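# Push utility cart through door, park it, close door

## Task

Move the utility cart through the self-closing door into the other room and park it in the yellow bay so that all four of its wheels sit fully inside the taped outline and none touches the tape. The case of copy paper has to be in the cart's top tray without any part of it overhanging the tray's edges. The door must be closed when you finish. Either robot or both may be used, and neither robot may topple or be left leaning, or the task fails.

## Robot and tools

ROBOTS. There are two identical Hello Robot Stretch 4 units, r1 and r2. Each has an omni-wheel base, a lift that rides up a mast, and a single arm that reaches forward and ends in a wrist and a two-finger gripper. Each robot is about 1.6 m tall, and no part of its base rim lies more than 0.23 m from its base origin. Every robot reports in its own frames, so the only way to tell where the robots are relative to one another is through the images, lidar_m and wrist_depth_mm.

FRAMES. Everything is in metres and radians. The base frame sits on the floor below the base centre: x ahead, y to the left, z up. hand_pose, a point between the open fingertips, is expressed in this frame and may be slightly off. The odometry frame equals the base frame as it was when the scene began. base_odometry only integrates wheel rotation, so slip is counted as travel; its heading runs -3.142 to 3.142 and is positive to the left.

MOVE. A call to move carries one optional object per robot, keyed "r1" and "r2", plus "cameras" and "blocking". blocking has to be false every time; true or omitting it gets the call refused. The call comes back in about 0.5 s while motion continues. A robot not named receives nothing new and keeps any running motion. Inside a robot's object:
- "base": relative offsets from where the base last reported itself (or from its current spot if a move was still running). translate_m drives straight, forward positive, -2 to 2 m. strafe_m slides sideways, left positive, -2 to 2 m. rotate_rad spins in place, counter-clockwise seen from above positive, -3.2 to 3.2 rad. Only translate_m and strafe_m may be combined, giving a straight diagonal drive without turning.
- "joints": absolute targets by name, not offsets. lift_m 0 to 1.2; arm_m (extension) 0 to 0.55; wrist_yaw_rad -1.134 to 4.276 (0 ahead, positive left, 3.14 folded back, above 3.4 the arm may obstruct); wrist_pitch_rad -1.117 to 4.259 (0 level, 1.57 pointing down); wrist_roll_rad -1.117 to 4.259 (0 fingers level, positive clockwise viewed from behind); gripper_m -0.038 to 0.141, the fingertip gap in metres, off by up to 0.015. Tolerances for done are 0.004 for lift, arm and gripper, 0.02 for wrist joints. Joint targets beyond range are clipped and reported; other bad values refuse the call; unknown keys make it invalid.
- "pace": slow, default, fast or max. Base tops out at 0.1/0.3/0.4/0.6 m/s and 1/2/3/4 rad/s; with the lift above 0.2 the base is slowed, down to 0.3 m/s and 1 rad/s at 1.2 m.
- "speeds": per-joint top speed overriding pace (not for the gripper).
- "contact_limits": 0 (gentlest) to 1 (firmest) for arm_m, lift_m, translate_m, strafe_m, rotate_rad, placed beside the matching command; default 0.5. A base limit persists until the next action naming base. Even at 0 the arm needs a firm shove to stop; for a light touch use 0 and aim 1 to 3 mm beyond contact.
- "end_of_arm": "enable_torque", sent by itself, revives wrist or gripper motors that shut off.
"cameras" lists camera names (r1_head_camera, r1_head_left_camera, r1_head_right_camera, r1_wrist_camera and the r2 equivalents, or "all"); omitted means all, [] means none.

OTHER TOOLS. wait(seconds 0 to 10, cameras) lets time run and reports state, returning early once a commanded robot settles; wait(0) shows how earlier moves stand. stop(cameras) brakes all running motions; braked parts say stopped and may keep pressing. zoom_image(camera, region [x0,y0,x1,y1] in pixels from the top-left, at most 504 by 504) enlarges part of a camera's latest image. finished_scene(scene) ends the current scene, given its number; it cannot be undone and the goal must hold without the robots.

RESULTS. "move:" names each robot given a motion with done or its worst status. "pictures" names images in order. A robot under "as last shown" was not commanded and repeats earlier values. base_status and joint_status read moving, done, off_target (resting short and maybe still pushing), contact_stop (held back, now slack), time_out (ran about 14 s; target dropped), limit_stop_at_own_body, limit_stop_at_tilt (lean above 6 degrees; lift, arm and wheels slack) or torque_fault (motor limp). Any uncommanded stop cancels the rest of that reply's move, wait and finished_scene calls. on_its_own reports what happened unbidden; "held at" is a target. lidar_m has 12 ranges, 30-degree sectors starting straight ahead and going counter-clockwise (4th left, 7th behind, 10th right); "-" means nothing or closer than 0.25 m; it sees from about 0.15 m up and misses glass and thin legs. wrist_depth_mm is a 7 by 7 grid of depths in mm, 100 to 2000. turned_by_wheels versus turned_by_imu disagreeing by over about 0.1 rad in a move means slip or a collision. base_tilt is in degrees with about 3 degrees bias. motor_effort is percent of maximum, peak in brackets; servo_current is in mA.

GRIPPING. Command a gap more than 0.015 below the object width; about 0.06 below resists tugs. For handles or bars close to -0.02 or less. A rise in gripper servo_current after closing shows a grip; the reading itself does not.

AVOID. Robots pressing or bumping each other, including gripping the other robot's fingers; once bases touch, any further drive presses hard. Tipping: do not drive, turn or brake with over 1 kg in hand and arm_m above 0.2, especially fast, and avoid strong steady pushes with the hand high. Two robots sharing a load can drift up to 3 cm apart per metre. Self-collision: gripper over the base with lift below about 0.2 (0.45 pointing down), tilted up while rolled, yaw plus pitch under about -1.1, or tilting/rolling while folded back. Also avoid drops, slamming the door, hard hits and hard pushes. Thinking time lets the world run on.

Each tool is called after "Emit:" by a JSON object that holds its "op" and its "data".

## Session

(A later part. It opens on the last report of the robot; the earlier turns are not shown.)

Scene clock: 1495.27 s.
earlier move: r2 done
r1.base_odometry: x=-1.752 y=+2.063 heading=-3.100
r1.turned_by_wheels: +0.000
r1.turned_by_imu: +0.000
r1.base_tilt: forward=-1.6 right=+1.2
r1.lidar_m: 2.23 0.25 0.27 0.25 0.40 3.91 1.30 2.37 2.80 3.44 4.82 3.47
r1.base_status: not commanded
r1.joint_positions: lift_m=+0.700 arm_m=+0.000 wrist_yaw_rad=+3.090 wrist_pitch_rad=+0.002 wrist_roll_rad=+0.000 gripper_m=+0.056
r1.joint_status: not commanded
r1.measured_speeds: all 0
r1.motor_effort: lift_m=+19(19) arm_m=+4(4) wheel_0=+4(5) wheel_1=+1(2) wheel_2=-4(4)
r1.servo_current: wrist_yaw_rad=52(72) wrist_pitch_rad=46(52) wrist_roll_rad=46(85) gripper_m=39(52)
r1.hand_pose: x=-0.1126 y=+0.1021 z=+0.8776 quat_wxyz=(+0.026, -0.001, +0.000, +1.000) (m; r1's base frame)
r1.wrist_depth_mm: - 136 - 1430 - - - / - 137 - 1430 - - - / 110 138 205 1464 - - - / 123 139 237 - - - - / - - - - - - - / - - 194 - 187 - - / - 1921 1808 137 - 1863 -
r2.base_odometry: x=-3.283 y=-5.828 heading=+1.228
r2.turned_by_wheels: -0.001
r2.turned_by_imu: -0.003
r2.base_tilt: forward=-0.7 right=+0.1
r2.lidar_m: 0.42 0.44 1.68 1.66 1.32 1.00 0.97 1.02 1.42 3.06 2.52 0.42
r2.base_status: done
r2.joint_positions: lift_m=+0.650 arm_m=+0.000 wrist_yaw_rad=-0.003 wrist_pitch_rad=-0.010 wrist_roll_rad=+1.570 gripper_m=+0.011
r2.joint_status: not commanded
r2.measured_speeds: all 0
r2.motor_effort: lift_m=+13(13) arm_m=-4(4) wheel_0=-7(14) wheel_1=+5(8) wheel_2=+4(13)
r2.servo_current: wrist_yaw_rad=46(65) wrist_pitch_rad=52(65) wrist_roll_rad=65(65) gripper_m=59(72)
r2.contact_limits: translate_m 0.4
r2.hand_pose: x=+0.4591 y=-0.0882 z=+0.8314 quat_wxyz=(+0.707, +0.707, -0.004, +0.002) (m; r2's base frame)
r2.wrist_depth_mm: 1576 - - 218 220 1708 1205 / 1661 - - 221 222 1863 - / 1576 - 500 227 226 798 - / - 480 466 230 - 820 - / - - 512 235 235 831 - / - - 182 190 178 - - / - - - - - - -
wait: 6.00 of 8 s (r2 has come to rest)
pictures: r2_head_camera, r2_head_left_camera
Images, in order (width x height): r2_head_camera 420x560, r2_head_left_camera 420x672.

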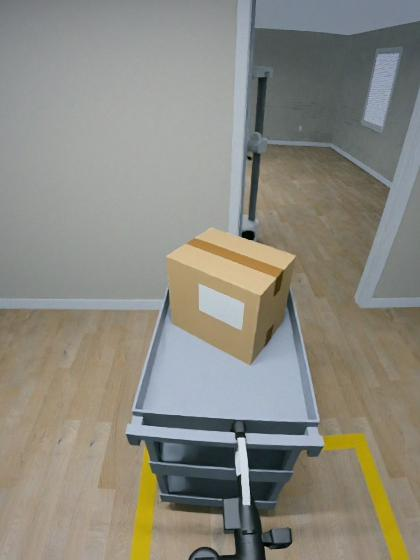

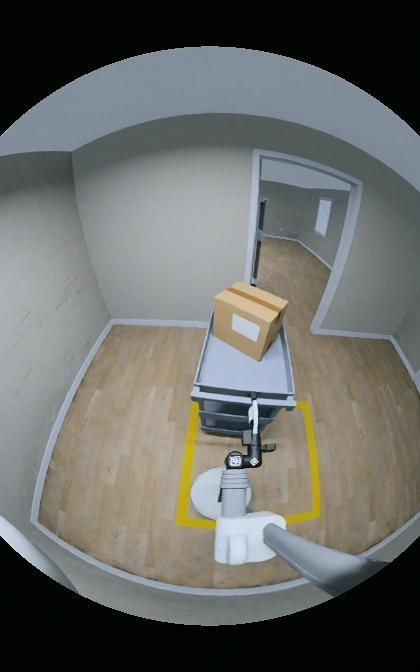

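Emit:
{"op": "move", "data": {"r2": {"base":{"strafe_m":-0.48},"pace":"slow"}, "blocking": false, "cameras": []}}

Emit:
{"op": "wait", "data": {"seconds": 7, "cameras": ["r2_head_camera"]}}

Emit:
{"op": "move", "data": {"r2": {"base":{"translate_m":-0.33,"strafe_m":-0.19},"pace":"slow"}, "blocking": false, "cameras": []}}

Emit:
{"op": "wait", "data": {"seconds": 7, "cameras": ["r2_head_camera","r2_head_left_camera"]}}

Scene clock: 1507.00 s.
move: r2 moving
r1: as last shown
r1.base_tilt: forward=-1.6 right=+1.3
r1.lidar_m: 2.22 0.25 0.25 0.25 0.38 3.88 1.31 2.37 2.78 3.40 4.83 3.47
r1.motor_effort: lift_m=+19(19) arm_m=+4(4) wheel_0=+3(4) wheel_1=+2(2) wheel_2=-4(4)
r1.servo_current: wrist_yaw_rad=33(65) wrist_pitch_rad=39(46) wrist_roll_rad=59(59) gripper_m=46(46)
r1.wrist_depth_mm: - 137 - 1464 - - - / - 138 - 1499 - - - / 110 138 204 1464 - - - / 124 139 239 - - - - / - - - - - - - / - - 194 - 187 - - / - - 1863 137 - 1921 -
r2.base_odometry: x=-3.270 y=-5.833 heading=+1.228
r2.turned_by_wheels: +0.000
r2.turned_by_imu: +0.001
r2.base_tilt: forward=-0.7 right=+0.0
r2.lidar_m: 0.41 0.43 1.73 1.66 1.36 0.98 0.95 1.02 1.45 3.05 2.51 0.43
r2.base_status: strafe_m moving
r2.joint_positions: lift_m=+0.650 arm_m=+0.000 wrist_yaw_rad=-0.001 wrist_pitch_rad=-0.010 wrist_roll_rad=+1.570 gripper_m=+0.011
r2.joint_status: not commanded
r2.measured_speeds: translate_m=+0.000 strafe_m=-0.056 rotate_rad=+0.001 lift_m=+0.000 arm_m=+0.000 wrist_yaw_rad=+0.028 wrist_pitch_rad=+0.000 wrist_roll_rad=+0.000
r2.motor_effort: lift_m=+12(13) arm_m=-4(4) wheel_0=+10(11) wheel_1=-6(9) wheel_2=+0(4)
r2.servo_current: wrist_yaw_rad=39(59) wrist_pitch_rad=59(59) wrist_roll_rad=33(59) gripper_m=59(72)
r2.hand_pose: x=+0.4592 y=-0.0877 z=+0.8314 quat_wxyz=(+0.707, +0.707, -0.004, +0.003) (m; r2's base frame)
r2.wrist_depth_mm: 1708 - - 215 216 1708 1229 / 1576 - - 220 218 1808 - / 1618 - 492 224 224 809 - / - 477 466 229 - 809 - / - - 517 232 234 820 - / - - 182 189 182 - - / - - - - - - -
pictures: none
No camera images: "cameras" was empty.

Scene clock: 1512.47 s.
earlier move: r2 done
r1.base_odometry: x=-1.752 y=+2.063 heading=-3.100
r1.turned_by_wheels: +0.000
r1.turned_by_imu: +0.000
r1.base_tilt: forward=-1.6 right=+1.3
r1.lidar_m: 2.21 0.25 0.25 0.25 0.39 2.19 1.30 2.36 2.77 3.42 4.81 3.47
r1.base_status: not commanded
r1.joint_positions: lift_m=+0.700 arm_m=+0.000 wrist_yaw_rad=+3.090 wrist_pitch_rad=+0.002 wrist_roll_rad=+0.000 gripper_m=+0.056
r1.joint_status: not commanded
r1.measured_speeds: all 0
r1.motor_effort: lift_m=+19(19) arm_m=+4(4) wheel_0=+4(5) wheel_1=+2(2) wheel_2=-4(4)
r1.servo_current: wrist_yaw_rad=39(65) wrist_pitch_rad=39(52) wrist_roll_rad=46(72) gripper_m=39(52)
r1.hand_pose: x=-0.1126 y=+0.1021 z=+0.8776 quat_wxyz=(+0.026, -0.001, +0.000, +1.000) (m; r1's base frame)
r1.wrist_depth_mm: - 137 - 1397 - - - / - 137 - 1537 - - - / 110 138 204 1499 - - - / 123 139 238 - - - - / - - - - - - - / - - 194 - 187 - - / - 1921 1808 137 - 1863 -
r2.base_odometry: x=-2.832 y=-5.989 heading=+1.228
r2.turned_by_wheels: +0.000
r2.turned_by_imu: +0.002
r2.base_tilt: forward=-0.7 right=+0.0
r2.lidar_m: 0.32 0.29 2.18 2.13 1.37 1.01 0.96 1.02 1.47 2.59 2.53 0.47
r2.base_status: done
r2.joint_positions: lift_m=+0.650 arm_m=+0.000 wrist_yaw_rad=+0.005 wrist_pitch_rad=-0.010 wrist_roll_rad=+1.570 gripper_m=+0.011
r2.joint_status: not commanded
r2.measured_speeds: all 0
r2.motor_effort: lift_m=+13(13) arm_m=-4(4) wheel_0=+6(15) wheel_1=-3(9) wheel_2=+0(4)
r2.servo_current: wrist_yaw_rad=52(72) wrist_pitch_rad=52(65) wrist_roll_rad=39(59) gripper_m=65(72)
r2.hand_pose: x=+0.4597 y=-0.0859 z=+0.8314 quat_wxyz=(+0.707, +0.707, -0.002, +0.005) (m; r2's base frame)
r2.wrist_depth_mm: - - - - - 1863 1229 / 1618 - - 267 - 1808 1229 / 1661 - - 293 314 322 320 / 1618 - - 267 283 1863 500 / 1661 - - 221 255 1756 - / - - 181 190 183 - - / - 160 439 - - - -
wait: 5.47 of 7 s (r2 has come to rest)
pictures: r2_head_camera
Images, in order (width x height): r2_head_camera 420x560.

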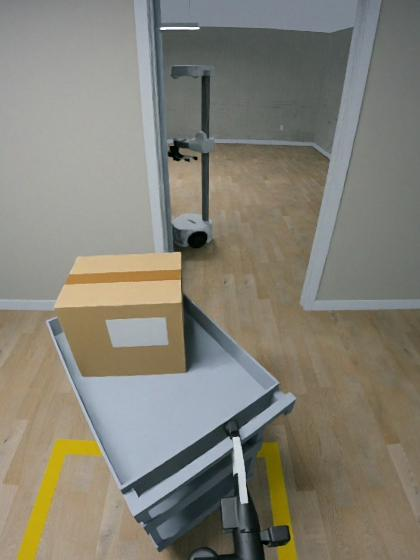

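Scene clock: 1512.97 s.
move: r2 moving
r1: as last shown
r1.lidar_m: 2.22 0.26 0.25 0.25 0.40 2.17 1.30 2.35 2.77 3.38 4.81 3.46
r1.motor_effort: lift_m=+19(19) arm_m=+4(4) wheel_0=+4(4) wheel_1=+1(2) wheel_2=-4(4)
r1.servo_current: wrist_yaw_rad=52(59) wrist_pitch_rad=46(46) wrist_roll_rad=52(65) gripper_m=39(46)
r1.wrist_depth_mm: - 137 - 1397 - - - / - 137 - 1499 - - - / 110 138 205 1499 - - - / 124 139 237 - - - - / - - - - - - - / - - 194 - 187 - - / - 1983 1808 137 - 1921 -
r2.base_odometry: x=-2.829 y=-6.003 heading=+1.229
r2.turned_by_wheels: +0.001
r2.turned_by_imu: +0.001
r2.base_tilt: forward=-0.6 right=+0.1
r2.lidar_m: 0.32 0.30 2.20 2.12 1.35 1.00 0.96 1.02 1.46 2.55 2.55 0.47
r2.base_status: translate_m moving; strafe_m moving
r2.joint_positions: lift_m=+0.650 arm_m=+0.000 wrist_yaw_rad=+0.006 wrist_pitch_rad=-0.010 wrist_roll_rad=+1.570 gripper_m=+0.011
r2.joint_status: not commanded
r2.measured_speeds: translate_m=-0.049 strafe_m=-0.029 rotate_rad=+0.002 lift_m=+0.000 arm_m=+0.000 wrist_yaw_rad=+0.000 wrist_pitch_rad=+0.000 wrist_roll_rad=+0.000
r2.motor_effort: lift_m=+13(13) arm_m=-4(4) wheel_0=+1(6) wheel_1=-8(9) wheel_2=+15(16)
r2.servo_current: wrist_yaw_rad=46(59) wrist_pitch_rad=52(59) wrist_roll_rad=46(52) gripper_m=65(72)
r2.hand_pose: x=+0.4598 y=-0.0858 z=+0.8314 quat_wxyz=(+0.707, +0.707, -0.001, +0.005) (m; r2's base frame)
r2.wrist_depth_mm: - - - 1618 - 1808 1229 / 1618 - - 268 - 1708 1255 / 1661 - - 291 312 324 322 / 1618 - - 268 283 1921 504 / 1661 - - 212 253 1661 - / - - 183 189 183 768 - / - 148 442 - - - -
pictures: none
No camera images: "cameras" was empty.

Scene clock: 1517.43 s.
earlier move: r2 done
r1.base_odometry: x=-1.752 y=+2.063 heading=-3.100
r1.turned_by_wheels: +0.000
r1.turned_by_imu: +0.000
r1.base_tilt: forward=-1.6 right=+1.3
r1.lidar_m: 2.23 0.26 0.28 0.25 0.37 2.36 1.31 2.34 2.78 3.43 4.82 3.47
r1.base_status: not commanded
r1.joint_positions: lift_m=+0.700 arm_m=+0.000 wrist_yaw_rad=+3.090 wrist_pitch_rad=+0.002 wrist_roll_rad=+0.000 gripper_m=+0.056
r1.joint_status: not commanded
r1.measured_speeds: all 0
r1.motor_effort: lift_m=+19(19) arm_m=+4(4) wheel_0=+4(4) wheel_1=+1(2) wheel_2=-4(4)
r1.servo_current: wrist_yaw_rad=39(72) wrist_pitch_rad=39(52) wrist_roll_rad=46(72) gripper_m=39(46)
r1.hand_pose: x=-0.1126 y=+0.1021 z=+0.8776 quat_wxyz=(+0.026, -0.001, +0.000, +1.000) (m; r1's base frame)
r1.wrist_depth_mm: - 137 - 1397 - - - / - 137 - 1430 - - - / 110 137 205 1464 - - - / 124 139 237 - - - - / - - - - - - - / - - 195 - 187 - - / - 1921 1863 137 - 1863 -
r2.base_odometry: x=-2.763 y=-6.363 heading=+1.228
r2.turned_by_wheels: -0.001
r2.turned_by_imu: -0.002
r2.base_tilt: forward=-0.7 right=+0.0
r2.lidar_m: 0.25 0.25 2.42 2.32 0.91 0.68 0.65 0.66 0.99 2.42 2.50 0.50
r2.base_status: done
r2.joint_positions: lift_m=+0.650 arm_m=+0.000 wrist_yaw_rad=+0.004 wrist_pitch_rad=-0.010 wrist_roll_rad=+1.570 gripper_m=+0.011
r2.joint_status: not commanded
r2.measured_speeds: all 0
r2.motor_effort: lift_m=+13(13) arm_m=-4(4) wheel_0=-5(9) wheel_1=-3(9) wheel_2=+6(17)
r2.servo_current: wrist_yaw_rad=52(65) wrist_pitch_rad=59(65) wrist_roll_rad=33(59) gripper_m=65(72)
r2.hand_pose: x=+0.4596 y=-0.0864 z=+0.8314 quat_wxyz=(+0.707, +0.707, -0.002, +0.005) (m; r2's base frame)
r2.wrist_depth_mm: - - - - - 1576 1229 / - - - 296 - 1708 1255 / 1921 - - 270 345 342 340 / 1983 - - 282 312 1756 1255 / - - - 220 265 1863 508 / - - 179 190 182 - - / - 452 459 - - - -
wait: 4.47 of 7 s (r2 has come to rest)
pictures: r2_head_camera, r2_head_left_camera
Images, in order (width x height): r2_head_camera 420x560, r2_head_left_camera 420x672.

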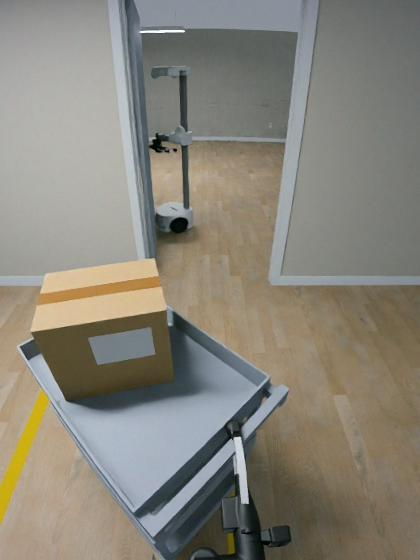

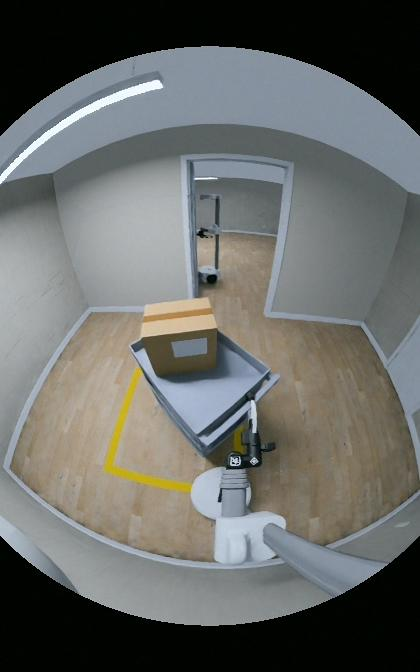

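Emit:
{"op": "move", "data": {"r2": {"base":{"strafe_m":0.4},"pace":"default"}, "cameras": [], "blocking": false}}

Emit:
{"op": "wait", "data": {"seconds": 4, "cameras": ["r2_head_camera","r2_head_left_camera"]}}

Scene clock: 1543.63 s.
move: r2 moving
r1: as last shown
r1.lidar_m: 2.21 0.26 0.25 0.25 0.38 2.35 1.30 2.37 2.76 3.42 4.82 3.50
r1.servo_current: wrist_yaw_rad=52(78) wrist_pitch_rad=46(52) wrist_roll_rad=52(59) gripper_m=39(46)
r1.wrist_depth_mm: - 137 - 1397 - - - / - 137 - 1537 - - - / 110 138 205 1464 - - - / 123 139 237 - - - - / - - - - - - - / - - 193 - 187 - - / - 1921 1863 137 - 1921 -
r2.base_odometry: x=-2.797 y=-6.351 heading=+1.227
r2.turned_by_wheels: -0.001
r2.turned_by_imu: -0.006
r2.base_tilt: forward=-0.7 right=+0.1
r2.lidar_m: 0.26 0.25 2.40 2.30 0.94 0.67 0.65 0.68 0.99 2.43 2.56 0.49
r2.base_status: strafe_m moving
r2.joint_positions: lift_m=+0.650 arm_m=+0.000 wrist_yaw_rad=-0.006 wrist_pitch_rad=-0.010 wrist_roll_rad=+1.570 gripper_m=+0.011
r2.joint_status: not commanded
r2.measured_speeds: translate_m=-0.001 strafe_m=+0.138 rotate_rad=+0.007 lift_m=+0.000 arm_m=+0.000 wrist_yaw_rad=-0.002 wrist_pitch_rad=+0.000 wrist_roll_rad=+0.000
r2.motor_effort: lift_m=+13(13) arm_m=-4(4) wheel_0=-15(15) wheel_1=+10(11) wheel_2=-4(4)
r2.servo_current: wrist_yaw_rad=59(59) wrist_pitch_rad=52(65) wrist_roll_rad=52(52) gripper_m=65(72)
r2.hand_pose: x=+0.4587 y=-0.0893 z=+0.8314 quat_wxyz=(+0.707, +0.707, -0.006, +0.001) (m; r2's base frame)
r2.wrist_depth_mm: - - - - - 1618 1229 / - - - 297 - 1576 1255 / 1921 - - 312 347 345 342 / 1983 - - 281 312 1808 1229 / - - - 252 265 1921 500 / - 1921 176 189 186 1708 - / - 469 418 - - - -
pictures: none
No camera images: "cameras" was empty.

Scene clock: 1545.80 s.
earlier move: r2 done
r1.base_odometry: x=-1.752 y=+2.063 heading=-3.100
r1.turned_by_wheels: +0.000
r1.turned_by_imu: +0.000
r1.base_tilt: forward=-1.6 right=+1.3
r1.lidar_m: 2.22 0.25 0.25 0.25 0.38 3.91 1.30 2.33 2.79 3.42 4.80 3.47
r1.base_status: not commanded
r1.joint_positions: lift_m=+0.700 arm_m=+0.000 wrist_yaw_rad=+3.090 wrist_pitch_rad=+0.002 wrist_roll_rad=+0.000 gripper_m=+0.056
r1.joint_status: not commanded
r1.measured_speeds: all 0
r1.motor_effort: lift_m=+19(19) arm_m=+4(4) wheel_0=+4(5) wheel_1=+2(2) wheel_2=-4(4)
r1.servo_current: wrist_yaw_rad=59(78) wrist_pitch_rad=39(52) wrist_roll_rad=39(65) gripper_m=46(52)
r1.hand_pose: x=-0.1126 y=+0.1021 z=+0.8776 quat_wxyz=(+0.026, -0.001, +0.000, +1.000) (m; r1's base frame)
r1.wrist_depth_mm: - 137 - 1397 - - - / - 137 - 1464 - - - / 110 138 204 1499 - - - / 123 139 237 - - - - / - - - - - - - / - - 194 - 187 - - / - 1921 1808 137 - 1921 -
r2.base_odometry: x=-3.140 y=-6.229 heading=+1.228
r2.turned_by_wheels: +0.000
r2.turned_by_imu: -0.089
r2.base_tilt: forward=-0.7 right=+0.1
r2.lidar_m: 0.32 0.29 2.09 1.95 1.03 0.74 0.68 0.72 0.93 2.21 2.83 0.47
r2.base_status: done
r2.joint_positions: lift_m=+0.650 arm_m=+0.000 wrist_yaw_rad=-0.001 wrist_pitch_rad=-0.010 wrist_roll_rad=+1.570 gripper_m=+0.011
r2.joint_status: not commanded
r2.measured_speeds: all 0
r2.motor_effort: lift_m=+13(13) arm_m=+4(4) wheel_0=-1(18) wheel_1=+0(12) wheel_2=-3(7)
r2.servo_current: wrist_yaw_rad=46(65) wrist_pitch_rad=59(65) wrist_roll_rad=52(59) gripper_m=72(72)
r2.hand_pose: x=+0.4591 y=-0.0878 z=+0.8314 quat_wxyz=(+0.707, +0.707, -0.004, +0.003) (m; r2's base frame)
r2.wrist_depth_mm: - - - 260 - 1661 1229 / - - - 271 - 1708 1229 / 1921 - - 286 301 1618 1182 / 1921 - - 260 274 1921 500 / 1921 - - 213 247 1808 - / 1921 445 182 188 184 - - / - 449 445 - - - -
wait: 2.17 of 4 s (r2 has come to rest)
pictures: r2_head_camera, r2_head_left_camera
Images, in order (width x height): r2_head_camera 420x560, r2_head_left_camera 420x672.

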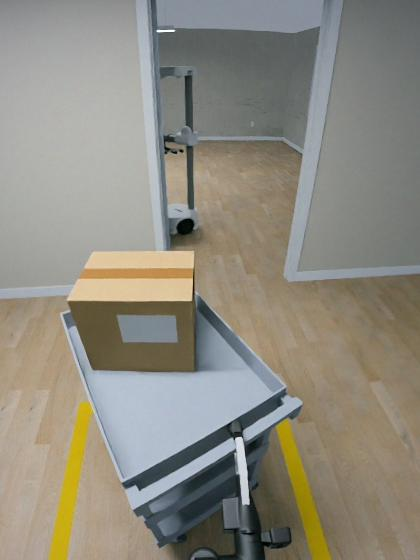

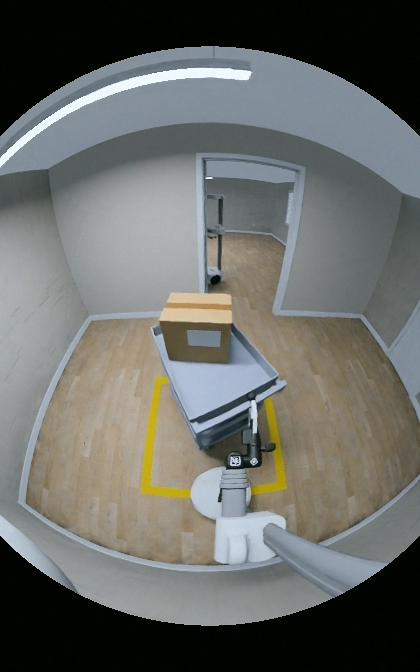

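Emit:
{"op": "move", "data": {"r2": {"base":{"strafe_m":0.24},"pace":"default"}, "cameras": [], "blocking": false}}

Emit:
{"op": "wait", "data": {"seconds": 4, "cameras": ["r2_head_camera","r2_head_left_camera","r2_head_right_camera"]}}

Scene clock: 1562.00 s.
move: r2 moving
r1: as last shown
r1.lidar_m: 2.21 0.26 0.27 0.25 0.39 3.92 1.30 2.35 2.76 3.43 4.81 3.45
r1.motor_effort: lift_m=+19(19) arm_m=+4(4) wheel_0=+4(4) wheel_1=+2(2) wheel_2=-4(4)
r1.servo_current: wrist_yaw_rad=52(59) wrist_pitch_rad=33(52) wrist_roll_rad=52(59) gripper_m=39(46)
r1.wrist_depth_mm: - 137 - 1430 - - - / - 138 - 1499 - - - / 110 138 205 1464 - - - / 123 139 237 - - - - / - - - - - - - / - - 193 - 187 - - / - 1863 1808 137 - 1921 -
r2.base_odometry: x=-3.174 y=-6.217 heading=+1.227
r2.turned_by_wheels: +0.000
r2.turned_by_imu: -0.002
r2.base_tilt: forward=-0.7 right=+0.1
r2.lidar_m: 0.30 0.28 2.07 1.92 1.10 0.74 0.69 0.72 0.95 2.20 2.86 0.48
r2.base_status: strafe_m moving
r2.joint_positions: lift_m=+0.650 arm_m=+0.000 wrist_yaw_rad=-0.006 wrist_pitch_rad=-0.010 wrist_roll_rad=+1.570 gripper_m=+0.011
r2.joint_status: not commanded
r2.measured_speeds: translate_m=-0.002 strafe_m=+0.141 rotate_rad=-0.001 lift_m=+0.000 arm_m=+0.000 wrist_yaw_rad=+0.000 wrist_pitch_rad=+0.000 wrist_roll_rad=+0.000
r2.motor_effort: lift_m=+13(13) arm_m=+4(4) wheel_0=-13(15) wheel_1=+10(11) wheel_2=-1(3)
r2.servo_current: wrist_yaw_rad=46(52) wrist_pitch_rad=46(59) wrist_roll_rad=46(52) gripper_m=59(65)
r2.hand_pose: x=+0.4588 y=-0.0891 z=+0.8314 quat_wxyz=(+0.707, +0.707, -0.005, +0.001) (m; r2's base frame)
r2.wrist_depth_mm: - - - 260 - 1708 1229 / - - - 273 312 1464 1160 / - - - 282 300 1618 1160 / 1863 - - 263 274 1863 508 / 1921 - - 216 247 1863 - / 1921 449 183 188 183 - - / - 449 442 - - - -
pictures: none
No camera images: "cameras" was empty.

Scene clock: 1563.63 s.
earlier move: r2 done
r1.base_odometry: x=-1.752 y=+2.063 heading=-3.100
r1.turned_by_wheels: +0.000
r1.turned_by_imu: +0.000
r1.base_tilt: forward=-1.6 right=+1.3
r1.lidar_m: 2.23 0.25 0.25 0.25 0.36 3.91 1.30 2.33 2.78 3.41 4.82 3.48
r1.base_status: not commanded
r1.joint_positions: lift_m=+0.700 arm_m=+0.000 wrist_yaw_rad=+3.090 wrist_pitch_rad=+0.002 wrist_roll_rad=+0.000 gripper_m=+0.056
r1.joint_status: not commanded
r1.measured_speeds: all 0
r1.motor_effort: lift_m=+19(19) arm_m=+4(4) wheel_0=+4(4) wheel_1=+1(2) wheel_2=-4(4)
r1.servo_current: wrist_yaw_rad=46(65) wrist_pitch_rad=39(52) wrist_roll_rad=59(65) gripper_m=39(52)
r1.hand_pose: x=-0.1126 y=+0.1021 z=+0.8776 quat_wxyz=(+0.026, -0.001, +0.000, +1.000) (m; r1's base frame)
r1.wrist_depth_mm: - 137 - 1366 - - - / - 137 - 1499 - - - / 110 138 204 1499 - - - / 123 138 236 - - - - / - - - - - - - / - - 195 - 187 - - / - 1921 1863 136 - 1863 -
r2.base_odometry: x=-3.366 y=-6.148 heading=+1.227
r2.turned_by_wheels: +0.000
r2.turned_by_imu: +0.000
r2.base_tilt: forward=-0.7 right=+0.0
r2.lidar_m: 0.36 0.35 1.86 1.72 1.08 0.74 0.69 0.72 0.94 2.24 3.09 0.46
r2.base_status: done
r2.joint_positions: lift_m=+0.650 arm_m=+0.000 wrist_yaw_rad=-0.001 wrist_pitch_rad=-0.010 wrist_roll_rad=+1.570 gripper_m=+0.011
r2.joint_status: not commanded
r2.measured_speeds: all 0
r2.motor_effort: lift_m=+13(13) arm_m=+4(4) wheel_0=-2(17) wheel_1=+0(12) wheel_2=-2(3)
r2.servo_current: wrist_yaw_rad=39(65) wrist_pitch_rad=52(65) wrist_roll_rad=39(65) gripper_m=59(72)
r2.hand_pose: x=+0.4592 y=-0.0876 z=+0.8314 quat_wxyz=(+0.707, +0.707, -0.004, +0.003) (m; r2's base frame)
r2.wrist_depth_mm: - - - 228 - 1661 1229 / 1983 - - 274 283 286 282 / 1921 - - 264 271 1863 1255 / 1921 - - 252 255 1863 - / 1863 - 500 221 243 809 - / 1921 469 182 189 183 788 - / - - 492 - - - -
wait: 1.63 of 4 s (r2 has come to rest)
pictures: r2_head_camera, r2_head_left_camera, r2_head_right_camera
Images, in order (width x height): r2_head_camera 420x560, r2_head_left_camera 420x672, r2_head_right_camera 420x672.

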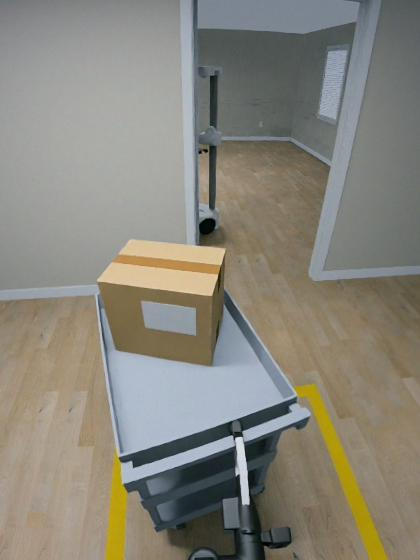

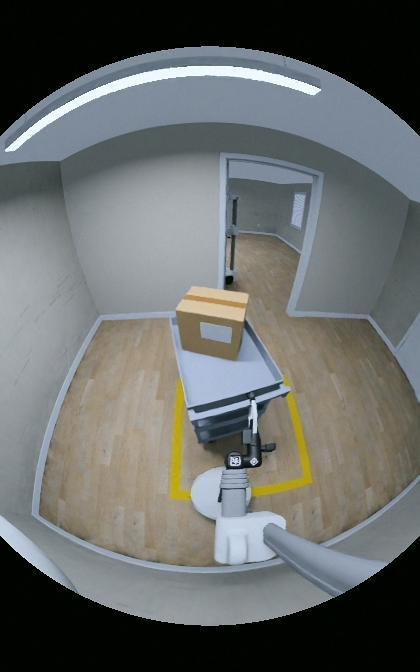

